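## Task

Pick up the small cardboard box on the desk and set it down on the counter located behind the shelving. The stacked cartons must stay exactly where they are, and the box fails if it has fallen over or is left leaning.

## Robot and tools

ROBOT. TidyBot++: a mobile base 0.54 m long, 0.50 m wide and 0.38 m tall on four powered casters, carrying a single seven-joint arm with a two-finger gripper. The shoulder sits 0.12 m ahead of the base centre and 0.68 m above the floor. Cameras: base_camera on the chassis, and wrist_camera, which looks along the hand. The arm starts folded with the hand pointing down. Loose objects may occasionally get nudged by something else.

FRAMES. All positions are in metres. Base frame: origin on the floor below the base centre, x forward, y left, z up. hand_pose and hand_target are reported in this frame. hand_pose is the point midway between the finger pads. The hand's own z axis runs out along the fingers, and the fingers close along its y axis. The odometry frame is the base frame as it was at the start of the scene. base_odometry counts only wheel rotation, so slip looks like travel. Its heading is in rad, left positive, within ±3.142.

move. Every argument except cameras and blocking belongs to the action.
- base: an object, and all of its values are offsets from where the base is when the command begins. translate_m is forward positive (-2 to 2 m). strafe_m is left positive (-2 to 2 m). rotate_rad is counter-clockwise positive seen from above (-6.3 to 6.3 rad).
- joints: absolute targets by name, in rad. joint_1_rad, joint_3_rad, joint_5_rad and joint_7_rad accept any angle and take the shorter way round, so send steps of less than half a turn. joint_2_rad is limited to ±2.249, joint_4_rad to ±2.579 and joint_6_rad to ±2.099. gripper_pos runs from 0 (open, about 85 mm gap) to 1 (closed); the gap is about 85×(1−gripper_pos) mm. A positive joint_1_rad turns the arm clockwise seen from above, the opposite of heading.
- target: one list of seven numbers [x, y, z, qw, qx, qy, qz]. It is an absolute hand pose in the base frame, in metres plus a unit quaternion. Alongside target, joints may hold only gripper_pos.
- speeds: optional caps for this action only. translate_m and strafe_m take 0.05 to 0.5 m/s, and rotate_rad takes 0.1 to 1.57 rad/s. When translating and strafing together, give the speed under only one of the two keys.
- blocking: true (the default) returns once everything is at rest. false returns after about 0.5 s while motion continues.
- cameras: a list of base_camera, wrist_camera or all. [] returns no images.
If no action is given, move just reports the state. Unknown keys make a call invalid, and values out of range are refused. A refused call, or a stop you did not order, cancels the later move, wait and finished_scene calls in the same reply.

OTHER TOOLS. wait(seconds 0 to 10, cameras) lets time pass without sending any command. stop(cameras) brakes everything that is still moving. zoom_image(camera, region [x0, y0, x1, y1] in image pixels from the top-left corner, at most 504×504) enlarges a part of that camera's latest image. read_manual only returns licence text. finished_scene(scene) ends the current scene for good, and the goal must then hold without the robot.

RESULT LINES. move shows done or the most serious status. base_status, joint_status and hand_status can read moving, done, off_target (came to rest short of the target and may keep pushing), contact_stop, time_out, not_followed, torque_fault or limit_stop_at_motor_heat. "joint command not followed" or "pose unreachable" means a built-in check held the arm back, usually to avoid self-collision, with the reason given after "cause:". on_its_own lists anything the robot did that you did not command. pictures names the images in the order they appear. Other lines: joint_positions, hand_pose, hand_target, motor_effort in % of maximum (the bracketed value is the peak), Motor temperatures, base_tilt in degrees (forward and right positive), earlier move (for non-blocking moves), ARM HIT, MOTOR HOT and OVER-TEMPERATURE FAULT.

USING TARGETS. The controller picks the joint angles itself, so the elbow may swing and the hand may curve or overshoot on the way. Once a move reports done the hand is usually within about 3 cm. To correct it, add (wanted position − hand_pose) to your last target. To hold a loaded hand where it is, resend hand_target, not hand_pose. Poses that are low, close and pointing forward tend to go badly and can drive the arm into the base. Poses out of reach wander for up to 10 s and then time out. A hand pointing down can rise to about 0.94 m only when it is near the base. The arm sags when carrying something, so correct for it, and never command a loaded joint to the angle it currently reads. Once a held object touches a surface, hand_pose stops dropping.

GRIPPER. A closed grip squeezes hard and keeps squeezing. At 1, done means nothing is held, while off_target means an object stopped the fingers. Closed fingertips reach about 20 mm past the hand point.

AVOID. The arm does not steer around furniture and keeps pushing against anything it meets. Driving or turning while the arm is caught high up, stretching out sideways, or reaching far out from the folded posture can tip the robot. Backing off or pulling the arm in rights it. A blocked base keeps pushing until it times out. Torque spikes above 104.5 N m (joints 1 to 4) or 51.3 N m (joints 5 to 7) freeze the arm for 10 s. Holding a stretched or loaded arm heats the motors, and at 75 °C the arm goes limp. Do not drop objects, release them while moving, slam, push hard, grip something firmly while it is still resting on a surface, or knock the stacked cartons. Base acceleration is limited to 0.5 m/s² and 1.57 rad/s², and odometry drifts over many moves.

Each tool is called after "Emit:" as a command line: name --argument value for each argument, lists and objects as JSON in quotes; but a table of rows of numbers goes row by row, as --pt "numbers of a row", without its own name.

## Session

Emit:
move --joints '{"joint_2_rad":-0.6,"joint_4_rad":-2.0,"joint_6_rad":-0.4}'

Emit:
move --joints '{"joint_1_rad":-1.2}' --cameras '["wrist_camera"]'

Emit:
move --joints '{"joint_1_rad":1.2}' --cameras '["wrist_camera"]'

Emit:
move --joints '{"joint_1_rad":2.6}' --cameras '["wrist_camera"]'

Scene clock: 1.77 s.
Motor temperatures (°C): [32 34 31 33 39 43 48]
move: done
base_odometry: x=+0.000 y=+0.000 heading=+0.000
base_tilt: forward=-0.1 right=-0.3
base_status: not commanded
joint_positions: joint_1_rad=+0.037 joint_2_rad=-0.592 joint_3_rad=+3.154 joint_4_rad=-2.012 joint_5_rad=-0.023 joint_6_rad=-0.468 joint_7_rad=+1.540 gripper_pos=+0.000
joint_status: all done
motor_effort: joint_1_rad=+1(1) joint_2_rad=-1(5) joint_3_rad=+1(1) joint_4_rad=+22(22) joint_5_rad=+0(1) joint_6_rad=+8(9) joint_7_rad=+0(1)
hand_pose: x=+0.4906 y=-0.0151 z=+0.9813 quat_wxyz=(-0.008, +0.809, -0.039, +0.587) (m; base frame)
hand_target: x=+0.4942 y=-0.0159 z=+1.0119 quat_wxyz=(-0.008, +0.782, -0.038, +0.622) (m; base frame)
hand_status: not commanded
pictures: base_camera, wrist_camera
Images, in order (width x height): base_camera 644x364, wrist_camera 644x476.

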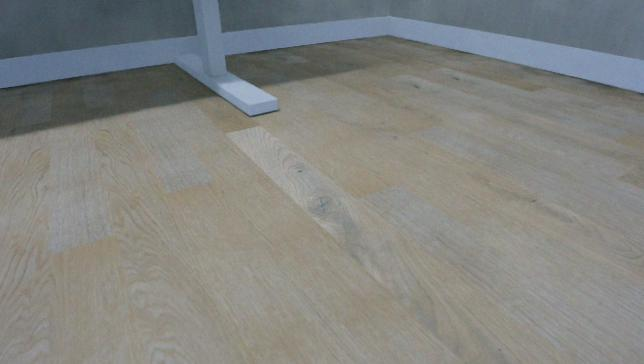

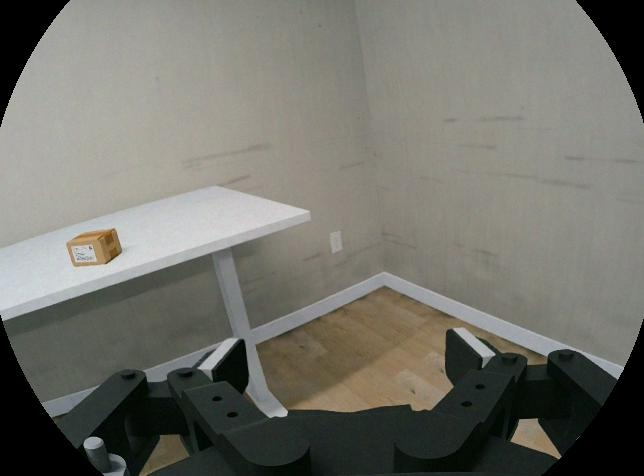

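Scene clock: 4.27 s.
Motor temperatures (°C): [32 34 31 33 39 43 48]
move: done
base_odometry: x=+0.000 y=+0.000 heading=+0.000
base_tilt: forward=-0.1 right=-0.3
base_status: not commanded
joint_positions: joint_1_rad=-1.184 joint_2_rad=-0.592 joint_3_rad=+3.154 joint_4_rad=-2.012 joint_5_rad=-0.023 joint_6_rad=-0.463 joint_7_rad=+1.540 gripper_pos=+0.000
joint_status: all done
motor_effort: joint_1_rad=+1(3) joint_2_rad=-1(2) joint_3_rad=+1(2) joint_4_rad=+22(22) joint_5_rad=+0(1) joint_6_rad=+9(9) joint_7_rad=-1(1)
hand_pose: x=+0.2609 y=+0.3442 z=+0.9827 quat_wxyz=(-0.344, +0.684, +0.431, +0.478) (m; base frame)
hand_target: x=+0.2571 y=+0.3492 z=+1.0119 quat_wxyz=(-0.367, +0.660, +0.422, +0.502) (m; base frame)
hand_status: not commanded
pictures: wrist_camera
Images, in order (width x height): wrist_camera 644x476.

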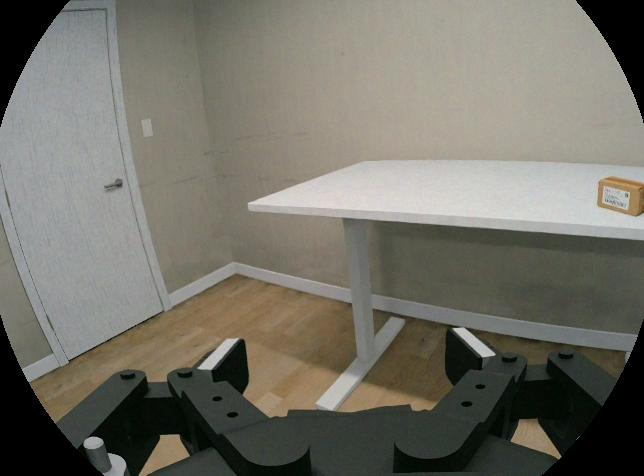

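Scene clock: 7.67 s.
Motor temperatures (°C): [32 34 31 33 39 43 48]
move: done
base_odometry: x=+0.000 y=+0.000 heading=+0.000
base_tilt: forward=-0.2 right=-0.3
base_status: not commanded
joint_positions: joint_1_rad=+1.184 joint_2_rad=-0.592 joint_3_rad=+3.154 joint_4_rad=-2.012 joint_5_rad=-0.023 joint_6_rad=-0.462 joint_7_rad=+1.540 gripper_pos=+0.000
joint_status: all done
motor_effort: joint_1_rad=+1(3) joint_2_rad=-1(2) joint_3_rad=+1(2) joint_4_rad=+22(22) joint_5_rad=+0(1) joint_6_rad=+8(9) joint_7_rad=+0(1)
hand_pose: x=+0.2582 y=-0.3454 z=+0.9829 quat_wxyz=(+0.313, +0.657, -0.471, +0.499) (m; base frame)
hand_target: x=+0.2530 y=-0.3508 z=+1.0119 quat_wxyz=(+0.335, +0.633, -0.462, +0.524) (m; base frame)
hand_status: not commanded
pictures: wrist_camera
Images, in order (width x height): wrist_camera 644x476.

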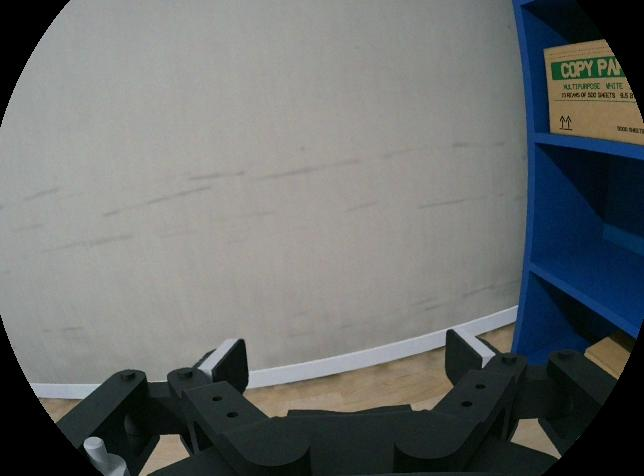

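Scene clock: 10.33 s.
Motor temperatures (°C): [32 34 31 33 39 43 48]
move: done
base_odometry: x=+0.000 y=+0.000 heading=+0.000
base_tilt: forward=-0.1 right=-0.3
base_status: not commanded
joint_positions: joint_1_rad=+2.584 joint_2_rad=-0.592 joint_3_rad=+3.154 joint_4_rad=-2.012 joint_5_rad=-0.023 joint_6_rad=-0.462 joint_7_rad=+1.540 gripper_pos=+0.000
joint_status: all done
motor_effort: joint_1_rad=+1(3) joint_2_rad=-1(2) joint_3_rad=+1(2) joint_4_rad=+21(23) joint_5_rad=+0(1) joint_6_rad=+9(9) joint_7_rad=+0(1)
hand_pose: x=-0.1978 y=-0.1958 z=+0.9829 quat_wxyz=(+0.561, +0.199, -0.783, +0.180) (m; base frame)
hand_target: x=-0.2039 y=-0.1917 z=+1.0119 quat_wxyz=(+0.594, +0.186, -0.761, +0.185) (m; base frame)
hand_status: not commanded
pictures: wrist_camera
Images, in order (width x height): wrist_camera 644x476.

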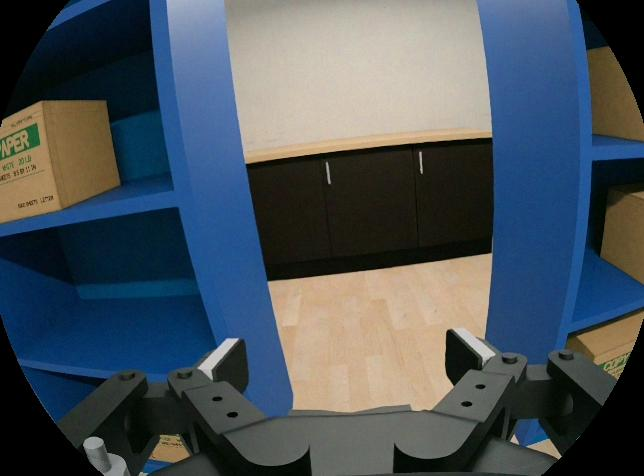

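Emit:
move --base '{"rotate_rad":0.58}' --joints '{"joint_1_rad":0.0,"joint_7_rad":1.6}'

Scene clock: 35.20 s.
Motor temperatures (°C): [32 34 31 34 39 43 48]
move: done
base_odometry: x=+0.000 y=+0.000 heading=+0.579
base_tilt: forward=-0.2 right=-0.3
base_status: done
joint_positions: joint_1_rad=+0.016 joint_2_rad=-0.592 joint_3_rad=+3.154 joint_4_rad=-2.012 joint_5_rad=-0.023 joint_6_rad=-0.462 joint_7_rad=+1.540 gripper_pos=+0.000
joint_status: all done
motor_effort: joint_1_rad=+1(2) joint_2_rad=-2(2) joint_3_rad=+1(2) joint_4_rad=+21(23) joint_5_rad=+0(1) joint_6_rad=+8(9) joint_7_rad=+0(2)
hand_pose: x=+0.4913 y=-0.0076 z=+0.9832 quat_wxyz=(-0.014, +0.807, -0.031, +0.589) (m; base frame)
hand_target: x=+0.4945 y=-0.0022 z=+1.0119 quat_wxyz=(-0.001, +0.783, -0.001, +0.622) (m; base frame)
hand_status: not commanded
pictures: base_camera, wrist_camera
Images, in order (width x height): base_camera 644x364, wrist_camera 644x476.

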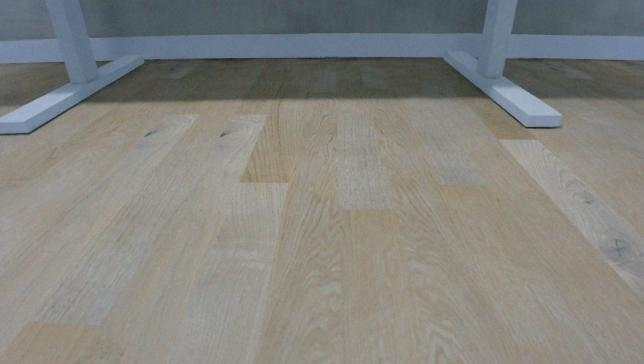

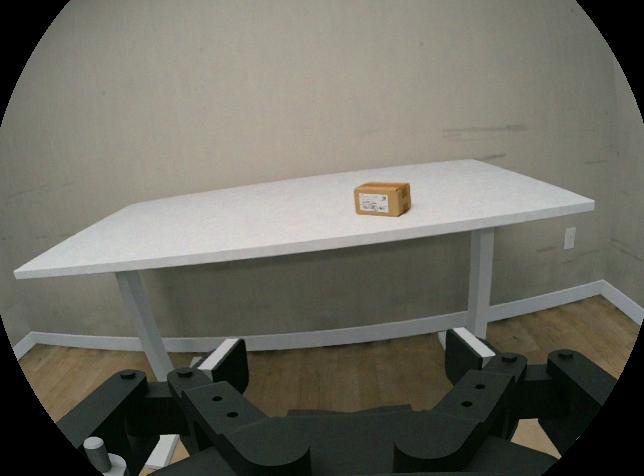

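Emit:
move --base '{"translate_m":0.5,"strafe_m":-0.15}' --target '[0.42,0,0.93,0,1,0,0]'

Scene clock: 43.50 s.
Motor temperatures (°C): [32 34 31 34 39 43 48]
move: done
base_odometry: x=+0.501 y=+0.148 heading=+0.579
base_tilt: forward=-0.2 right=-0.3
base_status: done
joint_positions: joint_1_rad=-0.006 joint_2_rad=+0.042 joint_3_rad=+3.156 joint_4_rad=-1.085 joint_5_rad=-0.023 joint_6_rad=-1.971 joint_7_rad=+1.540 gripper_pos=+0.000
joint_status: not commanded
motor_effort: joint_1_rad=+1(2) joint_2_rad=-18(20) joint_3_rad=+1(2) joint_4_rad=+15(23) joint_5_rad=+0(1) joint_6_rad=+1(9) joint_7_rad=+0(1)
hand_pose: x=+0.4342 y=+0.0054 z=+0.9261 quat_wxyz=(-0.011, +1.000, -0.015, +0.021) (m; base frame)
hand_target: x=+0.4200 y=+0.0000 z=+0.9300 quat_wxyz=(+0.000, +1.000, +0.000, +0.000) (m; base frame)
hand_status: done (0.016 m and 3.2 deg from the pose sent, 0.089 m and 72.3 deg at the start)
pictures: base_camera, wrist_camera
Images, in order (width x height): base_camera 644x364, wrist_camera 644x476.

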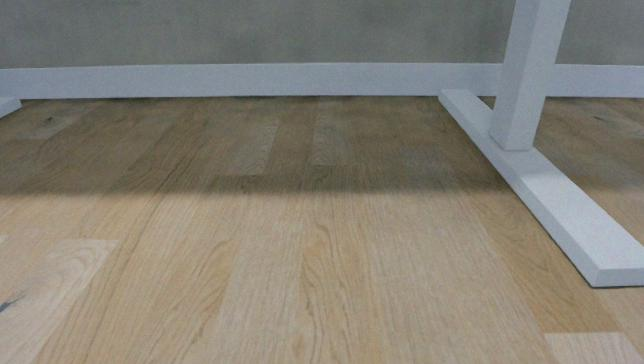

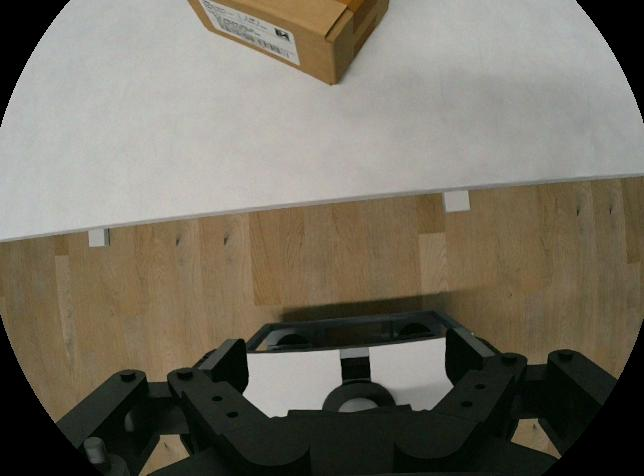

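Emit:
move --target '[0.33,0,0.94,0,1,0,0]' --cameras '[]'

Emit:
move --base '{"translate_m":0.16}'

Scene clock: 49.27 s.
Motor temperatures (°C): [32 34 31 34 39 43 48]
move: done
base_odometry: x=+0.501 y=+0.148 heading=+0.579
base_tilt: forward=-0.1 right=-0.3
base_status: not commanded
joint_positions: joint_1_rad=-0.006 joint_2_rad=-0.155 joint_3_rad=+3.156 joint_4_rad=-1.187 joint_5_rad=-0.023 joint_6_rad=-2.029 joint_7_rad=+1.540 gripper_pos=+0.000
joint_status: not commanded
motor_effort: joint_1_rad=+1(1) joint_2_rad=-9(20) joint_3_rad=+1(1) joint_4_rad=+15(16) joint_5_rad=+0(1) joint_6_rad=+2(2) joint_7_rad=+0(1)
hand_pose: x=+0.3491 y=+0.0053 z=+0.9486 quat_wxyz=(-0.012, +0.999, -0.014, +0.040) (m; base frame)
hand_target: x=+0.3300 y=+0.0000 z=+0.9400 quat_wxyz=(+0.000, +1.000, +0.000, +0.000) (m; base frame)
hand_status: done (0.022 m and 5.0 deg from the pose sent, 0.105 m and 3.2 deg at the start)
pictures: none
No camera images: "cameras" was empty.

Scene clock: 50.80 s.
Motor temperatures (°C): [32 34 31 34 39 43 48]
move: done
base_odometry: x=+0.635 y=+0.236 heading=+0.579
base_tilt: forward=-0.2 right=-0.3
base_status: done
joint_positions: joint_1_rad=-0.006 joint_2_rad=-0.146 joint_3_rad=+3.156 joint_4_rad=-1.190 joint_5_rad=-0.023 joint_6_rad=-2.033 joint_7_rad=+1.540 gripper_pos=+0.000
joint_status: not commanded
motor_effort: joint_1_rad=+1(1) joint_2_rad=-9(15) joint_3_rad=+1(1) joint_4_rad=+15(16) joint_5_rad=+0(1) joint_6_rad=+1(2) joint_7_rad=+0(1)
hand_pose: x=+0.3500 y=+0.0053 z=+0.9456 quat_wxyz=(-0.012, +0.999, -0.014, +0.032) (m; base frame)
hand_target: x=+0.3300 y=+0.0000 z=+0.9400 quat_wxyz=(+0.000, +1.000, +0.000, +0.000) (m; base frame)
hand_status: not commanded
pictures: base_camera, wrist_camera
Images, in order (width x height): base_camera 644x364, wrist_camera 644x476.

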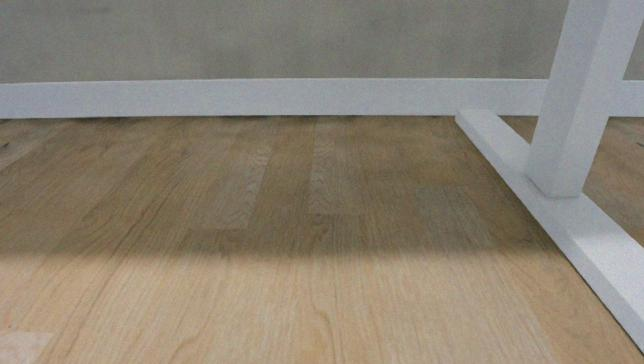

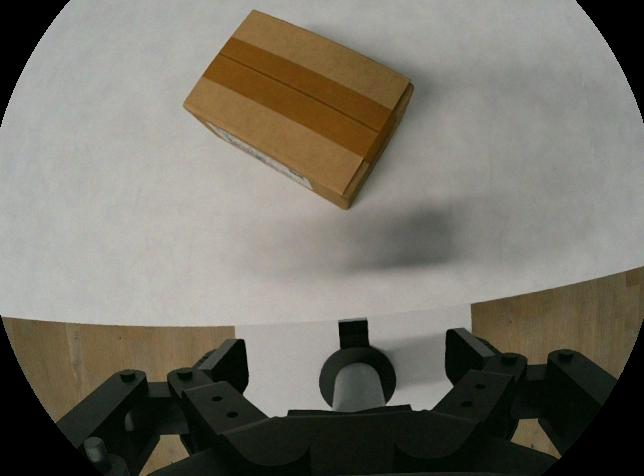

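Emit:
move --target '[0.418,-0.048,0.93,0,0.866,0.5,0]' --cameras '["wrist_camera"]'

Scene clock: 61.70 s.
Motor temperatures (°C): [32 34 31 34 39 43 48]
move: done
base_odometry: x=+0.635 y=+0.236 heading=+0.579
base_tilt: forward=-0.1 right=-0.3
base_status: not commanded
joint_positions: joint_1_rad=+0.088 joint_2_rad=+0.042 joint_3_rad=+3.193 joint_4_rad=-1.080 joint_5_rad=-0.023 joint_6_rad=-2.033 joint_7_rad=+2.712 gripper_pos=+0.000
joint_status: not commanded
motor_effort: joint_1_rad=+1(2) joint_2_rad=-17(19) joint_3_rad=+1(1) joint_4_rad=+15(16) joint_5_rad=+0(1) joint_6_rad=+1(2) joint_7_rad=-1(1)
hand_pose: x=+0.4146 y=-0.0330 z=+0.9275 quat_wxyz=(-0.011, +0.875, +0.485, +0.001) (m; base frame)
hand_target: x=+0.4180 y=-0.0480 z=+0.9300 quat_wxyz=(+0.000, +0.866, +0.500, +0.000) (m; base frame)
hand_status: done (0.016 m and 2.4 deg from the pose sent, 0.088 m and 61.7 deg at the start)
pictures: wrist_camera
Images, in order (width x height): wrist_camera 644x476.

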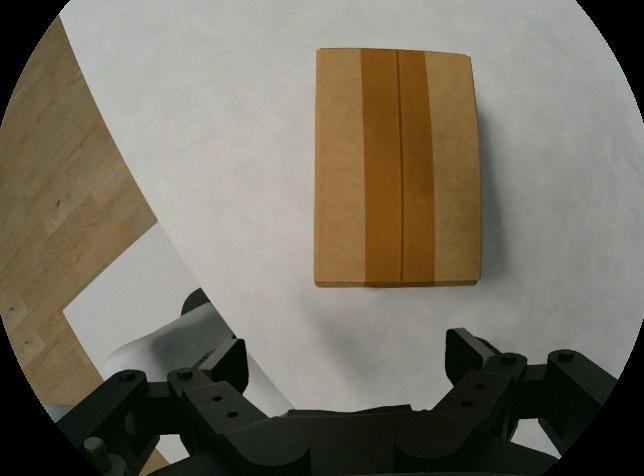

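Emit:
move --target '[0.433,-0.057,0.925,0,0.866,0.5,0]' --cameras '["wrist_camera"]'

Scene clock: 70.20 s.
Motor temperatures (°C): [32 34 30 34 39 43 48]
move: done
base_odometry: x=+0.635 y=+0.236 heading=+0.579
base_tilt: forward=-0.1 right=-0.3
base_status: not commanded
joint_positions: joint_1_rad=+0.132 joint_2_rad=+0.074 joint_3_rad=+3.191 joint_4_rad=-1.058 joint_5_rad=-0.023 joint_6_rad=-2.033 joint_7_rad=+2.735 gripper_pos=+0.000
joint_status: not commanded
motor_effort: joint_1_rad=+1(2) joint_2_rad=-17(19) joint_3_rad=+1(1) joint_4_rad=+15(16) joint_5_rad=+0(1) joint_6_rad=+0(1) joint_7_rad=+0(1)
hand_pose: x=+0.4244 y=-0.0471 z=+0.9239 quat_wxyz=(-0.014, +0.879, +0.476, -0.003) (m; base frame)
hand_target: x=+0.4330 y=-0.0570 z=+0.9250 quat_wxyz=(+0.000, +0.866, +0.500, +0.000) (m; base frame)
hand_status: done (0.013 m and 3.5 deg from the pose sent, 0.030 m and 2.4 deg at the start)
pictures: wrist_camera
Images, in order (width x height): wrist_camera 644x476.

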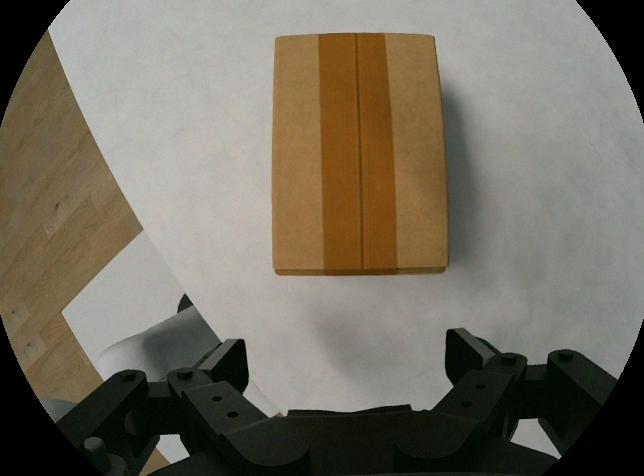

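Emit:
move --target '[0.457,-0.025,0.923,0,0.859,0.511,0]' --cameras '["wrist_camera"]'

Scene clock: 73.70 s.
Motor temperatures (°C): [32 34 30 34 39 43 48]
move: done
base_odometry: x=+0.635 y=+0.236 heading=+0.579
base_tilt: forward=-0.1 right=-0.3
base_status: not commanded
joint_positions: joint_1_rad=+0.112 joint_2_rad=+0.124 joint_3_rad=+3.119 joint_4_rad=-1.009 joint_5_rad=-0.023 joint_6_rad=-2.033 joint_7_rad=+2.734 gripper_pos=+0.000
joint_status: not commanded
motor_effort: joint_1_rad=+1(2) joint_2_rad=-20(21) joint_3_rad=+1(1) joint_4_rad=+15(16) joint_5_rad=+0(1) joint_6_rad=+1(1) joint_7_rad=+0(1)
hand_pose: x=+0.4472 y=-0.0221 z=+0.9216 quat_wxyz=(-0.017, +0.856, +0.516, -0.003) (m; base frame)
hand_target: x=+0.4570 y=-0.0250 z=+0.9230 quat_wxyz=(+0.000, +0.859, +0.511, +0.000) (m; base frame)
hand_status: done (0.010 m and 2.0 deg from the pose sent, 0.039 m and 4.9 deg at the start)
pictures: wrist_camera
Images, in order (width x height): wrist_camera 644x476.

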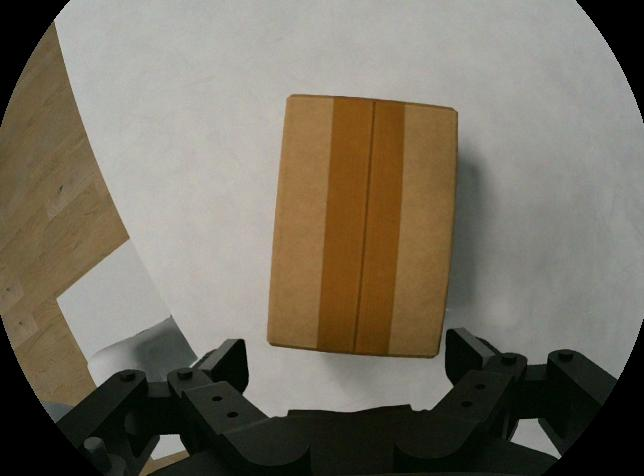

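Emit:
move --target '[0.472,-0.003,0.922,0,0.8746,0.4848,0]' --cameras '["wrist_camera"]'

Scene clock: 78.33 s.
Motor temperatures (°C): [32 34 30 34 39 43 48]
move: done
base_odometry: x=+0.635 y=+0.236 heading=+0.579
base_tilt: forward=-0.2 right=-0.3
base_status: not commanded
joint_positions: joint_1_rad=+0.072 joint_2_rad=+0.159 joint_3_rad=+3.084 joint_4_rad=-0.966 joint_5_rad=-0.023 joint_6_rad=-2.033 joint_7_rad=+2.636 gripper_pos=+0.000
joint_status: not commanded
motor_effort: joint_1_rad=+1(3) joint_2_rad=-22(22) joint_3_rad=+1(2) joint_4_rad=+15(16) joint_5_rad=+0(1) joint_6_rad=+1(1) joint_7_rad=+0(1)
hand_pose: x=+0.4636 y=+0.0005 z=+0.9220 quat_wxyz=(-0.017, +0.862, +0.506, +0.001) (m; base frame)
hand_target: x=+0.4720 y=-0.0030 z=+0.9220 quat_wxyz=(+0.000, +0.875, +0.485, +0.000) (m; base frame)
hand_status: done (0.009 m and 3.4 deg from the pose sent, 0.031 m and 4.6 deg at the start)
pictures: wrist_camera
Images, in order (width x height): wrist_camera 644x476.

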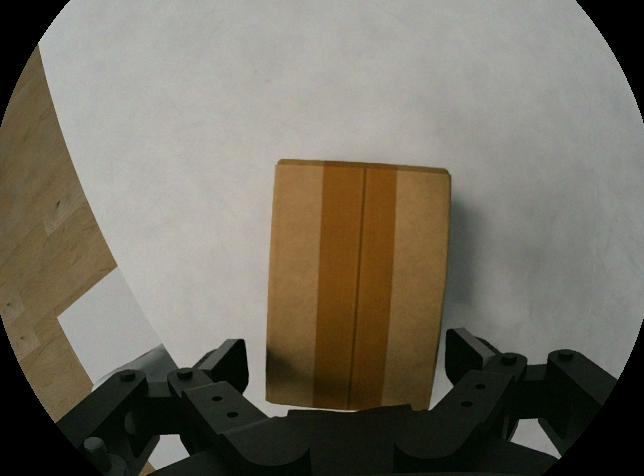

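Emit:
move --target '[0.493,0.030,0.919,0,0.885,0.466,0]' --cameras '["wrist_camera"]'

Scene clock: 83.87 s.
Motor temperatures (°C): [32 34 30 34 39 43 48]
move: done
base_odometry: x=+0.635 y=+0.236 heading=+0.579
base_tilt: forward=-0.1 right=-0.3
base_status: not commanded
joint_positions: joint_1_rad=+0.003 joint_2_rad=+0.219 joint_3_rad=+3.043 joint_4_rad=-0.905 joint_5_rad=-0.015 joint_6_rad=-2.033 joint_7_rad=+2.510 gripper_pos=+0.000
joint_status: not commanded
motor_effort: joint_1_rad=+1(2) joint_2_rad=-23(25) joint_3_rad=+0(1) joint_4_rad=+15(16) joint_5_rad=+0(1) joint_6_rad=+1(1) joint_7_rad=+0(1)
hand_pose: x=+0.4862 y=+0.0348 z=+0.9180 quat_wxyz=(-0.019, +0.868, +0.496, +0.001) (m; base frame)
hand_target: x=+0.4930 y=+0.0300 z=+0.9190 quat_wxyz=(+0.000, +0.885, +0.466, +0.000) (m; base frame)
hand_status: done (0.008 m and 4.5 deg from the pose sent, 0.042 m and 5.6 deg at the start)
pictures: wrist_camera
Images, in order (width x height): wrist_camera 644x476.

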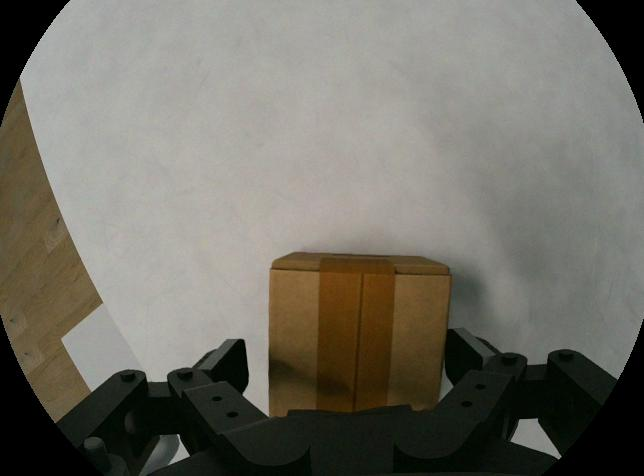

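Emit:
move --joints '{"gripper_pos":0.45}' --cameras '["wrist_camera"]'

Scene clock: 86.87 s.
Motor temperatures (°C): [32 34 30 34 39 43 48]
move: off_target
base_odometry: x=+0.635 y=+0.236 heading=+0.579
base_tilt: forward=-0.1 right=-0.3
base_status: not commanded
joint_positions: joint_1_rad=+0.003 joint_2_rad=+0.219 joint_3_rad=+3.043 joint_4_rad=-0.896 joint_5_rad=-0.015 joint_6_rad=-2.033 joint_7_rad=+2.510 gripper_pos=+0.213
joint_status: gripper_pos off_target (ended at +0.213, target +0.450)
motor_effort: joint_1_rad=+2(2) joint_2_rad=-21(26) joint_3_rad=+1(1) joint_4_rad=+14(16) joint_5_rad=+1(2) joint_6_rad=+3(4) joint_7_rad=+0(1)
hand_pose: x=+0.4878 y=+0.0348 z=+0.9202 quat_wxyz=(-0.017, +0.868, +0.496, +0.005) (m; base frame)
hand_target: x=+0.4930 y=+0.0300 z=+0.9190 quat_wxyz=(+0.000, +0.885, +0.466, +0.000) (m; base frame)
hand_status: not commanded
pictures: wrist_camera
Images, in order (width x height): wrist_camera 644x476.

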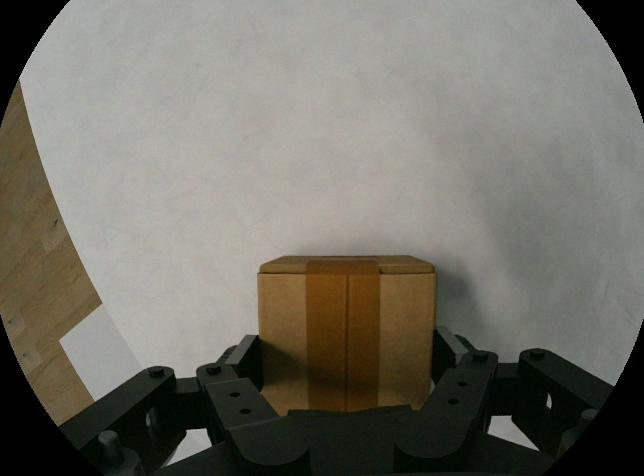

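Emit:
move --joints '{"gripper_pos":0}' --cameras '[]'

Emit:
move --target '[0.493,0.030,0.896,0,0.885,0.466,0]' --cameras '["wrist_camera"]'

Scene clock: 94.70 s.
Motor temperatures (°C): [32 34 30 34 39 43 48]
move: done
base_odometry: x=+0.635 y=+0.236 heading=+0.579
base_tilt: forward=-0.1 right=-0.3
base_status: not commanded
joint_positions: joint_1_rad=+0.003 joint_2_rad=+0.220 joint_3_rad=+3.043 joint_4_rad=-0.896 joint_5_rad=-0.015 joint_6_rad=-2.033 joint_7_rad=+2.510 gripper_pos=+0.000
joint_status: all done
motor_effort: joint_1_rad=+1(2) joint_2_rad=-23(25) joint_3_rad=+0(1) joint_4_rad=+16(16) joint_5_rad=+0(1) joint_6_rad=+1(2) joint_7_rad=+0(1)
hand_pose: x=+0.4879 y=+0.0348 z=+0.9201 quat_wxyz=(-0.017, +0.868, +0.496, +0.005) (m; base frame)
hand_target: x=+0.4930 y=+0.0300 z=+0.9190 quat_wxyz=(+0.000, +0.885, +0.466, +0.000) (m; base frame)
hand_status: not commanded
pictures: none
No camera images: "cameras" was empty.

Scene clock: 95.67 s.
Motor temperatures (°C): [32 34 30 34 39 43 48]
move: done
base_odometry: x=+0.635 y=+0.236 heading=+0.579
base_tilt: forward=-0.1 right=-0.3
base_status: not commanded
joint_positions: joint_1_rad=+0.003 joint_2_rad=+0.211 joint_3_rad=+3.043 joint_4_rad=-0.984 joint_5_rad=-0.015 joint_6_rad=-1.990 joint_7_rad=+2.510 gripper_pos=+0.000
joint_status: not commanded
motor_effort: joint_1_rad=+1(1) joint_2_rad=-23(25) joint_3_rad=+0(1) joint_4_rad=+15(17) joint_5_rad=+0(0) joint_6_rad=+0(1) joint_7_rad=+0(1)
hand_pose: x=+0.4828 y=+0.0351 z=+0.8984 quat_wxyz=(-0.024, +0.868, +0.496, -0.012) (m; base frame)
hand_target: x=+0.4930 y=+0.0300 z=+0.8960 quat_wxyz=(+0.000, +0.885, +0.466, +0.000) (m; base frame)
hand_status: done (0.012 m and 5.0 deg from the pose sent, 0.025 m and 4.4 deg at the start)
pictures: wrist_camera
Images, in order (width x height): wrist_camera 644x476.

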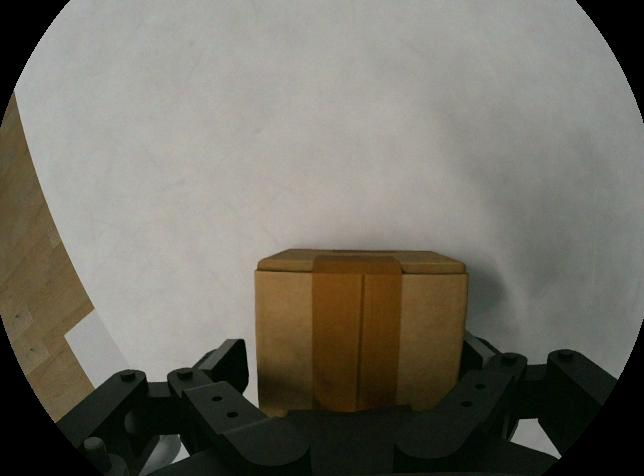

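Emit:
move --joints '{"gripper_pos":0.4}' --cameras '["wrist_camera"]'

Emit:
move --target '[0.483,0.030,0.932,0,0.885,0.466,0]' --joints '{"gripper_pos":0.55}' --cameras '["wrist_camera"]'

Scene clock: 100.87 s.
Motor temperatures (°C): [32 34 30 34 39 43 48]
move: off_target
base_odometry: x=+0.635 y=+0.236 heading=+0.579
base_tilt: forward=-0.1 right=-0.3
base_status: not commanded
joint_positions: joint_1_rad=+0.003 joint_2_rad=+0.202 joint_3_rad=+3.043 joint_4_rad=-0.990 joint_5_rad=-0.015 joint_6_rad=-1.986 joint_7_rad=+2.510 gripper_pos=+0.187
joint_status: gripper_pos off_target (ended at +0.187, target +0.400)
motor_effort: joint_1_rad=+1(2) joint_2_rad=-21(25) joint_3_rad=+0(1) joint_4_rad=+14(17) joint_5_rad=+0(1) joint_6_rad=+0(2) joint_7_rad=+0(1)
hand_pose: x=+0.4810 y=+0.0352 z=+0.8997 quat_wxyz=(-0.023, +0.868, +0.496, -0.010) (m; base frame)
hand_target: x=+0.4930 y=+0.0300 z=+0.8960 quat_wxyz=(+0.000, +0.885, +0.466, +0.000) (m; base frame)
hand_status: not commanded
pictures: wrist_camera
Images, in order (width x height): wrist_camera 644x476.

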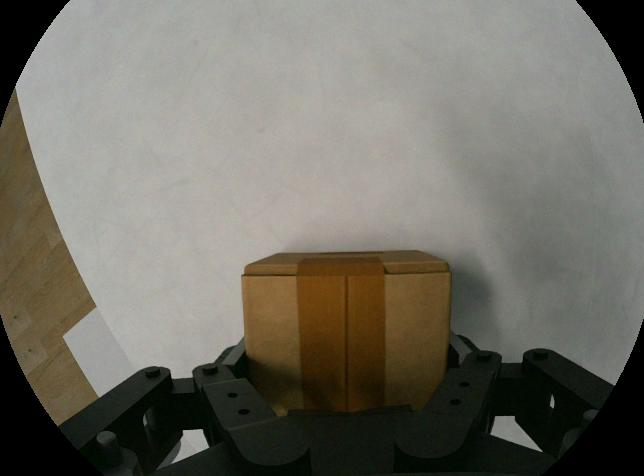

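Scene clock: 101.93 s.
Motor temperatures (°C): [32 34 30 34 39 43 48]
move: off_target
base_odometry: x=+0.635 y=+0.236 heading=+0.579
base_tilt: forward=-0.1 right=-0.3
base_status: not commanded
joint_positions: joint_1_rad=+0.003 joint_2_rad=+0.216 joint_3_rad=+3.043 joint_4_rad=-0.876 joint_5_rad=-0.015 joint_6_rad=-2.022 joint_7_rad=+2.510 gripper_pos=+0.187
joint_status: gripper_pos off_target (ended at +0.187, target +0.550)
motor_effort: joint_1_rad=+1(1) joint_2_rad=-24(27) joint_3_rad=+0(0) joint_4_rad=+16(17) joint_5_rad=+0(0) joint_6_rad=+1(1) joint_7_rad=-1(1)
hand_pose: x=+0.4936 y=+0.0353 z=+0.9271 quat_wxyz=(-0.010, +0.868, +0.496, +0.020) (m; base frame)
hand_target: x=+0.4830 y=+0.0300 z=+0.9320 quat_wxyz=(+0.000, +0.885, +0.466, +0.000) (m; base frame)
hand_status: done (0.013 m and 4.7 deg from the pose sent, 0.033 m and 4.9 deg at the start)
pictures: wrist_camera
Images, in order (width x height): wrist_camera 644x476.

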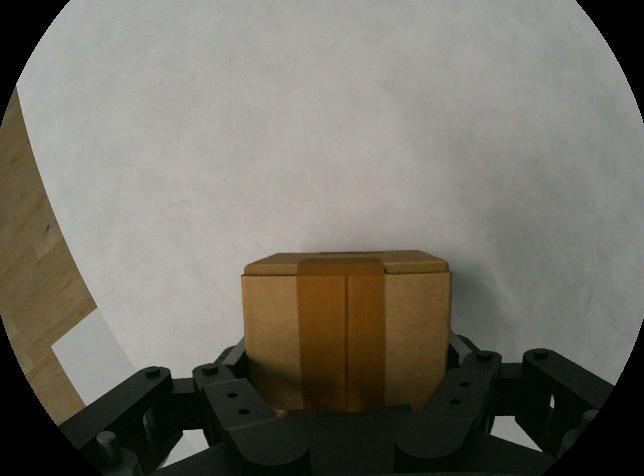

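Emit:
move --base '{"translate_m":-0.45}' --cameras '[]'

Emit:
move --base '{"rotate_rad":3.08}' --joints '{"joint_1_rad":0,"joint_2_rad":-0.6,"joint_3_rad":3.14,"joint_4_rad":-2.0,"joint_5_rad":0,"joint_6_rad":-0.4,"joint_7_rad":1.5}'

Scene clock: 109.90 s.
Motor temperatures (°C): [32 34 30 34 39 43 48]
move: done
base_odometry: x=+0.258 y=-0.011 heading=+0.579
base_tilt: forward=-0.1 right=-0.3
base_status: done
joint_positions: joint_1_rad=-0.001 joint_2_rad=+0.217 joint_3_rad=+3.042 joint_4_rad=-0.874 joint_5_rad=-0.010 joint_6_rad=-2.028 joint_7_rad=+2.510 gripper_pos=+0.187
joint_status: not commanded
motor_effort: joint_1_rad=+1(4) joint_2_rad=-24(29) joint_3_rad=+0(3) joint_4_rad=+16(17) joint_5_rad=+0(2) joint_6_rad=+1(2) joint_7_rad=+0(1)
hand_pose: x=+0.4925 y=+0.0358 z=+0.9272 quat_wxyz=(-0.009, +0.867, +0.497, +0.017) (m; base frame)
hand_target: x=+0.4830 y=+0.0300 z=+0.9320 quat_wxyz=(+0.000, +0.885, +0.466, +0.000) (m; base frame)
hand_status: not commanded
pictures: none
No camera images: "cameras" was empty.

Scene clock: 113.37 s.
Motor temperatures (°C): [32 34 30 34 39 43 48]
move: done
base_odometry: x=+0.258 y=-0.011 heading=-2.625
base_tilt: forward=-0.2 right=-0.3
base_status: done
joint_positions: joint_1_rad=-0.001 joint_2_rad=-0.578 joint_3_rad=+3.125 joint_4_rad=-1.986 joint_5_rad=-0.009 joint_6_rad=-0.478 joint_7_rad=+1.573 gripper_pos=+0.187
joint_status: all done
motor_effort: joint_1_rad=+1(3) joint_2_rad=-2(26) joint_3_rad=+1(3) joint_4_rad=+23(25) joint_5_rad=+1(2) joint_6_rad=+10(11) joint_7_rad=+0(2)
hand_pose: x=+0.4950 y=+0.0111 z=+0.9888 quat_wxyz=(-0.004, +0.809, +0.008, +0.588) (m; base frame)
hand_target: x=+0.4944 y=+0.0021 z=+1.0118 quat_wxyz=(-0.022, +0.783, -0.027, +0.621) (m; base frame)
hand_status: not commanded
pictures: base_camera, wrist_camera
Images, in order (width x height): base_camera 644x364, wrist_camera 644x476.

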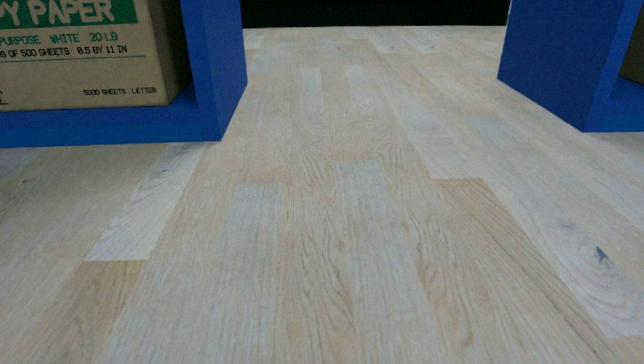

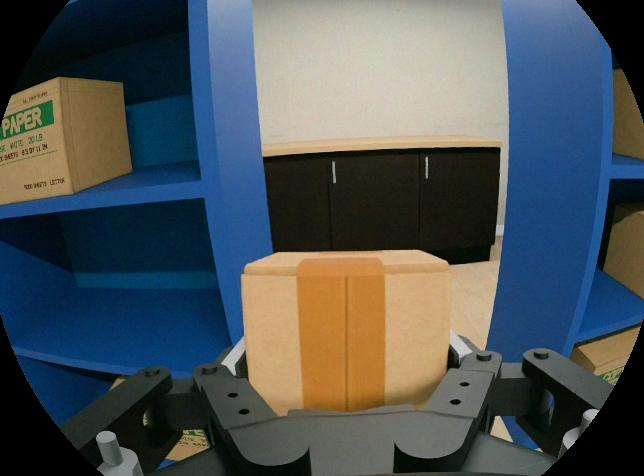

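Emit:
move --base '{"rotate_rad":0.07}' --cameras '[]'

Emit:
move --base '{"strafe_m":-0.235}' --cameras '["base_camera"]'

Scene clock: 118.20 s.
Motor temperatures (°C): [32 34 30 34 39 43 48]
move: done
base_odometry: x=+0.258 y=-0.011 heading=-2.556
base_tilt: forward=-0.1 right=-0.3
base_status: done
joint_positions: joint_1_rad=-0.001 joint_2_rad=-0.578 joint_3_rad=+3.131 joint_4_rad=-1.986 joint_5_rad=-0.009 joint_6_rad=-0.477 joint_7_rad=+1.573 gripper_pos=+0.187
joint_status: not commanded
motor_effort: joint_1_rad=+1(2) joint_2_rad=-3(3) joint_3_rad=+1(4) joint_4_rad=+23(25) joint_5_rad=+1(1) joint_6_rad=+10(11) joint_7_rad=+0(0)
hand_pose: x=+0.4952 y=+0.0079 z=+0.9892 quat_wxyz=(-0.004, +0.809, +0.004, +0.588) (m; base frame)
hand_target: x=+0.4944 y=+0.0021 z=+1.0118 quat_wxyz=(-0.022, +0.783, -0.027, +0.621) (m; base frame)
hand_status: not commanded
pictures: none
No camera images: "cameras" was empty.

Scene clock: 119.83 s.
Motor temperatures (°C): [32 34 30 34 39 43 48]
move: done
base_odometry: x=+0.128 y=+0.185 heading=-2.555
base_tilt: forward=-0.1 right=-0.3
base_status: done
joint_positions: joint_1_rad=-0.001 joint_2_rad=-0.579 joint_3_rad=+3.139 joint_4_rad=-1.986 joint_5_rad=-0.009 joint_6_rad=-0.476 joint_7_rad=+1.573 gripper_pos=+0.187
joint_status: not commanded
motor_effort: joint_1_rad=+1(2) joint_2_rad=-2(3) joint_3_rad=+1(5) joint_4_rad=+24(25) joint_5_rad=+0(1) joint_6_rad=+10(11) joint_7_rad=+0(1)
hand_pose: x=+0.4951 y=+0.0040 z=+0.9896 quat_wxyz=(-0.004, +0.809, +0.000, +0.588) (m; base frame)
hand_target: x=+0.4944 y=+0.0021 z=+1.0118 quat_wxyz=(-0.022, +0.783, -0.027, +0.621) (m; base frame)
hand_status: not commanded
pictures: base_camera
Images, in order (width x height): base_camera 644x364.

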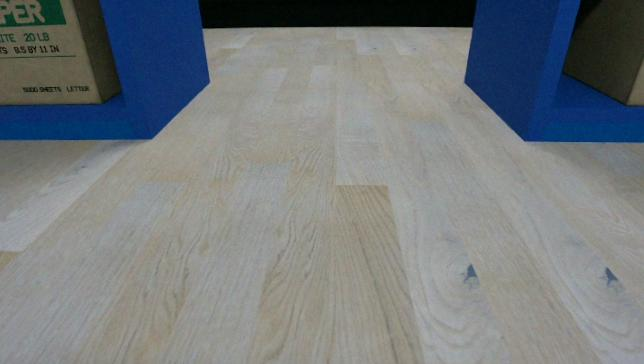

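Emit:
move --base '{"rotate_rad":-0.02,"strafe_m":-0.022}' --cameras '[]'

Emit:
move --base '{"translate_m":1.3}' --speeds '{"translate_m":0.35}' --cameras '["base_camera"]'

Emit:
move --base '{"translate_m":0.45}' --speeds '{"translate_m":0.3}' --joints '{"joint_1_rad":0,"joint_2_rad":-0.02,"joint_3_rad":3.14,"joint_4_rad":-0.88,"joint_5_rad":0,"joint_6_rad":-2.0,"joint_7_rad":1.5}'

Scene clock: 127.93 s.
Motor temperatures (°C): [32 34 30 34 39 43 48]
move: done
base_odometry: x=+0.116 y=+0.204 heading=-2.576
base_tilt: forward=-0.2 right=-0.3
base_status: done
joint_positions: joint_1_rad=-0.001 joint_2_rad=-0.579 joint_3_rad=+3.144 joint_4_rad=-1.986 joint_5_rad=-0.009 joint_6_rad=-0.476 joint_7_rad=+1.573 gripper_pos=+0.187
joint_status: not commanded
motor_effort: joint_1_rad=+1(3) joint_2_rad=-3(4) joint_3_rad=+1(5) joint_4_rad=+24(25) joint_5_rad=+0(1) joint_6_rad=+10(11) joint_7_rad=+0(1)
hand_pose: x=+0.4951 y=+0.0017 z=+0.9898 quat_wxyz=(-0.004, +0.808, -0.002, +0.589) (m; base frame)
hand_target: x=+0.4944 y=+0.0021 z=+1.0118 quat_wxyz=(-0.022, +0.783, -0.027, +0.621) (m; base frame)
hand_status: not commanded
pictures: none
No camera images: "cameras" was empty.

Scene clock: 132.60 s.
Motor temperatures (°C): [32 34 30 34 39 43 48]
move: done
base_odometry: x=-0.982 y=-0.493 heading=-2.576
base_tilt: forward=-0.1 right=-0.3
base_status: done
joint_positions: joint_1_rad=-0.001 joint_2_rad=-0.589 joint_3_rad=+3.144 joint_4_rad=-1.987 joint_5_rad=-0.009 joint_6_rad=-0.474 joint_7_rad=+1.572 gripper_pos=+0.187
joint_status: not commanded
motor_effort: joint_1_rad=+1(2) joint_2_rad=-2(6) joint_3_rad=+1(2) joint_4_rad=+24(25) joint_5_rad=+0(1) joint_6_rad=+10(11) joint_7_rad=+0(1)
hand_pose: x=+0.4921 y=+0.0017 z=+0.9936 quat_wxyz=(-0.004, +0.805, -0.002, +0.593) (m; base frame)
hand_target: x=+0.4944 y=+0.0021 z=+1.0118 quat_wxyz=(-0.022, +0.783, -0.027, +0.621) (m; base frame)
hand_status: not commanded
pictures: base_camera
Images, in order (width x height): base_camera 644x364.

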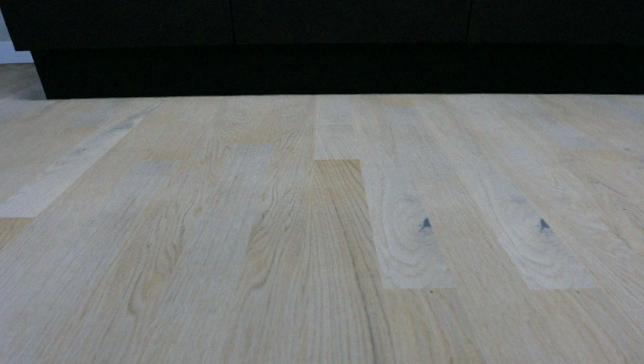

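Scene clock: 135.43 s.
Motor temperatures (°C): [32 34 30 34 39 43 48]
move: done
base_odometry: x=-1.363 y=-0.734 heading=-2.577
base_tilt: forward=-0.1 right=-0.3
base_status: done
joint_positions: joint_1_rad=-0.001 joint_2_rad=-0.016 joint_3_rad=+3.144 joint_4_rad=-0.905 joint_5_rad=-0.009 joint_6_rad=-1.948 joint_7_rad=+1.572 gripper_pos=+0.187
joint_status: all done
motor_effort: joint_1_rad=+1(2) joint_2_rad=-16(20) joint_3_rad=+1(2) joint_4_rad=+16(26) joint_5_rad=+0(2) joint_6_rad=+4(11) joint_7_rad=+0(1)
hand_pose: x=+0.4496 y=+0.0034 z=+1.0038 quat_wxyz=(-0.004, +0.988, +0.002, +0.152) (m; base frame)
hand_target: x=+0.4353 y=+0.0019 z=+1.0085 quat_wxyz=(-0.005, +0.990, -0.034, +0.140) (m; base frame)
hand_status: not commanded
pictures: base_camera, wrist_camera
Images, in order (width x height): base_camera 644x364, wrist_camera 644x476.

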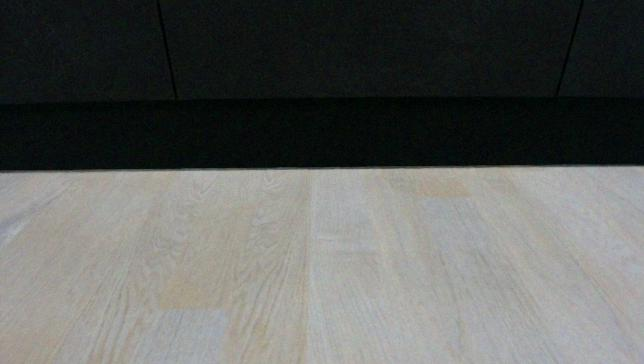

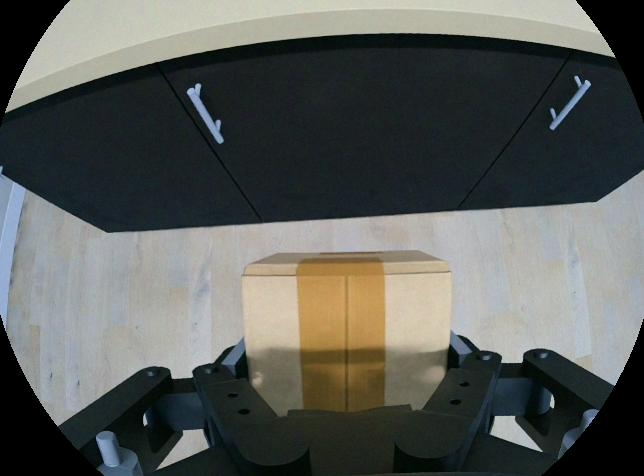

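Emit:
move --base '{"translate_m":0.415}' --speeds '{"translate_m":0.18}' --cameras '["wrist_camera"]'

Emit:
move --target '[0.47,0,0.965,0,0.9976,0,0.07]' --cameras '["wrist_camera"]'

Scene clock: 142.87 s.
Motor temperatures (°C): [32 34 30 34 39 43 48]
move: done
base_odometry: x=-1.713 y=-0.956 heading=-2.577
base_tilt: forward=-0.1 right=-0.3
base_status: done
joint_positions: joint_1_rad=-0.001 joint_2_rad=-0.010 joint_3_rad=+3.144 joint_4_rad=-0.902 joint_5_rad=-0.009 joint_6_rad=-1.957 joint_7_rad=+1.572 gripper_pos=+0.187
joint_status: not commanded
motor_effort: joint_1_rad=+1(1) joint_2_rad=-15(20) joint_3_rad=+1(1) joint_4_rad=+15(17) joint_5_rad=+1(1) joint_6_rad=+4(5) joint_7_rad=+0(1)
hand_pose: x=+0.4491 y=+0.0034 z=+1.0020 quat_wxyz=(-0.004, +0.989, +0.002, +0.146) (m; base frame)
hand_target: x=+0.4353 y=+0.0019 z=+1.0085 quat_wxyz=(-0.005, +0.990, -0.034, +0.140) (m; base frame)
hand_status: not commanded
pictures: wrist_camera
Images, in order (width x height): wrist_camera 644x476.

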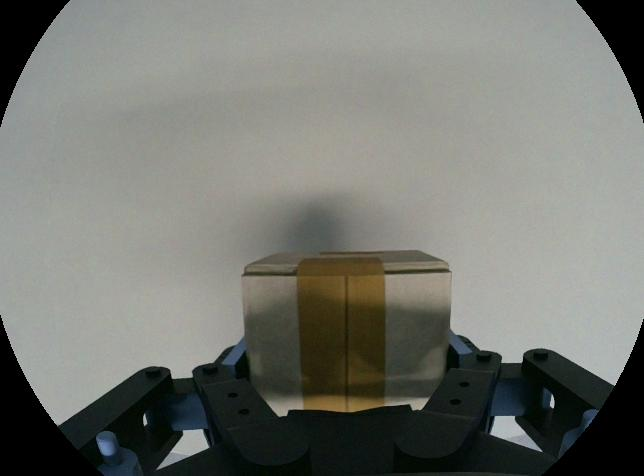

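Scene clock: 144.23 s.
Motor temperatures (°C): [32 34 30 34 39 43 48]
move: done
base_odometry: x=-1.713 y=-0.956 heading=-2.577
base_tilt: forward=-0.1 right=-0.3
base_status: not commanded
joint_positions: joint_1_rad=-0.008 joint_2_rad=+0.106 joint_3_rad=+3.163 joint_4_rad=-0.889 joint_5_rad=-0.009 joint_6_rad=-1.972 joint_7_rad=+1.573 gripper_pos=+0.187
joint_status: not commanded
motor_effort: joint_1_rad=+1(2) joint_2_rad=-21(23) joint_3_rad=+1(1) joint_4_rad=+16(17) joint_5_rad=+1(2) joint_6_rad=+2(5) joint_7_rad=+0(1)
hand_pose: x=+0.4816 y=+0.0000 z=+0.9649 quat_wxyz=(-0.002, +0.996, -0.003, +0.087) (m; base frame)
hand_target: x=+0.4700 y=+0.0000 z=+0.9650 quat_wxyz=(+0.000, +0.998, +0.000, +0.070) (m; base frame)
hand_status: done (0.012 m and 2.0 deg from the pose sent, 0.043 m and 8.8 deg at the start)
pictures: wrist_camera
Images, in order (width x height): wrist_camera 644x476.

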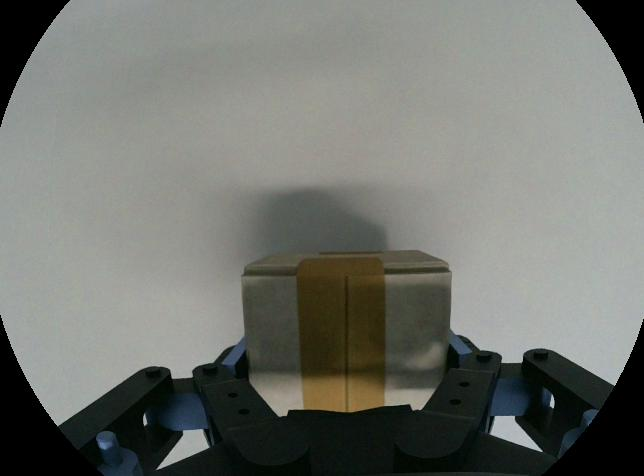

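Emit:
move --target '[0.47,0,0.955,0,0.9990,0,0.045]' --cameras '[]'

Emit:
move --target '[0.47,0,0.946,0,0.9999,0,0.015]' --cameras '["wrist_camera"]'

Scene clock: 147.13 s.
Motor temperatures (°C): [32 34 30 34 39 43 48]
move: done
base_odometry: x=-1.713 y=-0.956 heading=-2.577
base_tilt: forward=-0.1 right=-0.3
base_status: not commanded
joint_positions: joint_1_rad=-0.008 joint_2_rad=+0.119 joint_3_rad=+3.163 joint_4_rad=-0.883 joint_5_rad=-0.009 joint_6_rad=-1.990 joint_7_rad=+1.573 gripper_pos=+0.187
joint_status: not commanded
motor_effort: joint_1_rad=+1(1) joint_2_rad=-18(21) joint_3_rad=+1(1) joint_4_rad=+14(16) joint_5_rad=+1(1) joint_6_rad=+3(3) joint_7_rad=+0(1)
hand_pose: x=+0.4807 y=+0.0000 z=+0.9611 quat_wxyz=(-0.002, +0.997, -0.003, +0.075) (m; base frame)
hand_target: x=+0.4700 y=+0.0000 z=+0.9550 quat_wxyz=(+0.000, +0.999, +0.000, +0.045) (m; base frame)
hand_status: done (0.012 m and 3.5 deg from the pose sent, 0.015 m and 4.9 deg at the start)
pictures: none
No camera images: "cameras" was empty.

Scene clock: 147.80 s.
Motor temperatures (°C): [32 34 30 34 39 43 48]
move: done
base_odometry: x=-1.713 y=-0.956 heading=-2.577
base_tilt: forward=-0.1 right=-0.3
base_status: not commanded
joint_positions: joint_1_rad=-0.008 joint_2_rad=+0.141 joint_3_rad=+3.163 joint_4_rad=-0.859 joint_5_rad=-0.009 joint_6_rad=-2.018 joint_7_rad=+1.573 gripper_pos=+0.187
joint_status: not commanded
motor_effort: joint_1_rad=+1(1) joint_2_rad=-15(19) joint_3_rad=+1(1) joint_4_rad=+10(15) joint_5_rad=+1(1) joint_6_rad=+0(3) joint_7_rad=+0(1)
hand_pose: x=+0.4816 y=+0.0000 z=+0.9593 quat_wxyz=(-0.002, +0.998, -0.003, +0.062) (m; base frame)
hand_target: x=+0.4700 y=+0.0000 z=+0.9460 quat_wxyz=(+0.000, +1.000, +0.000, +0.015) (m; base frame)
hand_status: done (0.018 m and 5.4 deg from the pose sent, 0.018 m and 6.9 deg at the start)
pictures: wrist_camera
Images, in order (width x height): wrist_camera 644x476.

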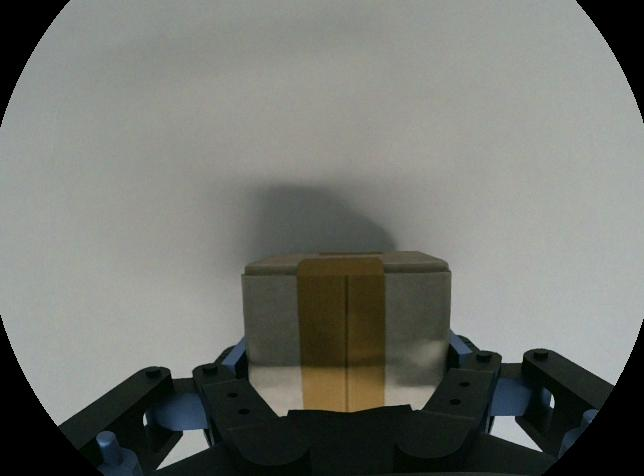

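Emit:
move --target '[0.47,0,0.948,0,0.9994,0,-0.035]' --cameras '["wrist_camera"]'

Scene clock: 151.80 s.
Motor temperatures (°C): [32 34 30 34 39 43 48]
move: off_target
base_odometry: x=-1.713 y=-0.956 heading=-2.577
base_tilt: forward=-0.1 right=-0.3
base_status: not commanded
joint_positions: joint_1_rad=-0.008 joint_2_rad=+0.228 joint_3_rad=+3.165 joint_4_rad=-0.748 joint_5_rad=-0.009 joint_6_rad=-2.071 joint_7_rad=+1.573 gripper_pos=+0.187
joint_status: not commanded
motor_effort: joint_1_rad=+1(1) joint_2_rad=-18(20) joint_3_rad=+1(1) joint_4_rad=+13(14) joint_5_rad=+1(2) joint_6_rad=+4(4) joint_7_rad=-1(1)
hand_pose: x=+0.5040 y=-0.0004 z=+0.9578 quat_wxyz=(-0.001, +0.999, -0.004, +0.047) (m; base frame)
hand_target: x=+0.5035 y=-0.0005 z=+0.9474 quat_wxyz=(+0.001, +1.000, +0.000, +0.019) (m; base frame)
hand_status: off_target (0.035 m and 9.4 deg from the pose sent, 0.016 m and 11.1 deg at the start; a joint's target at an end of its range on 22 of 22 steps)
pictures: wrist_camera
Images, in order (width x height): wrist_camera 644x476.

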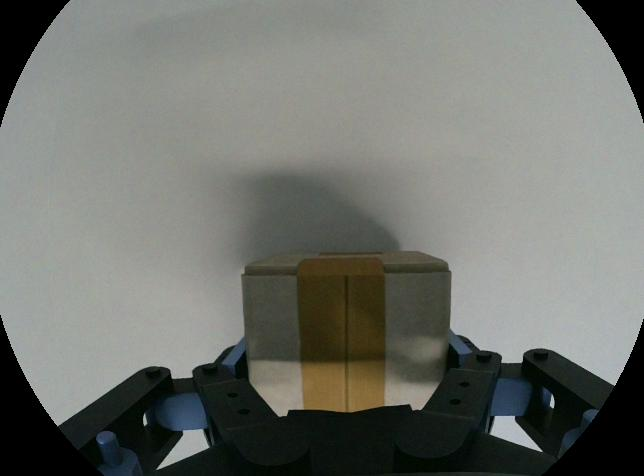

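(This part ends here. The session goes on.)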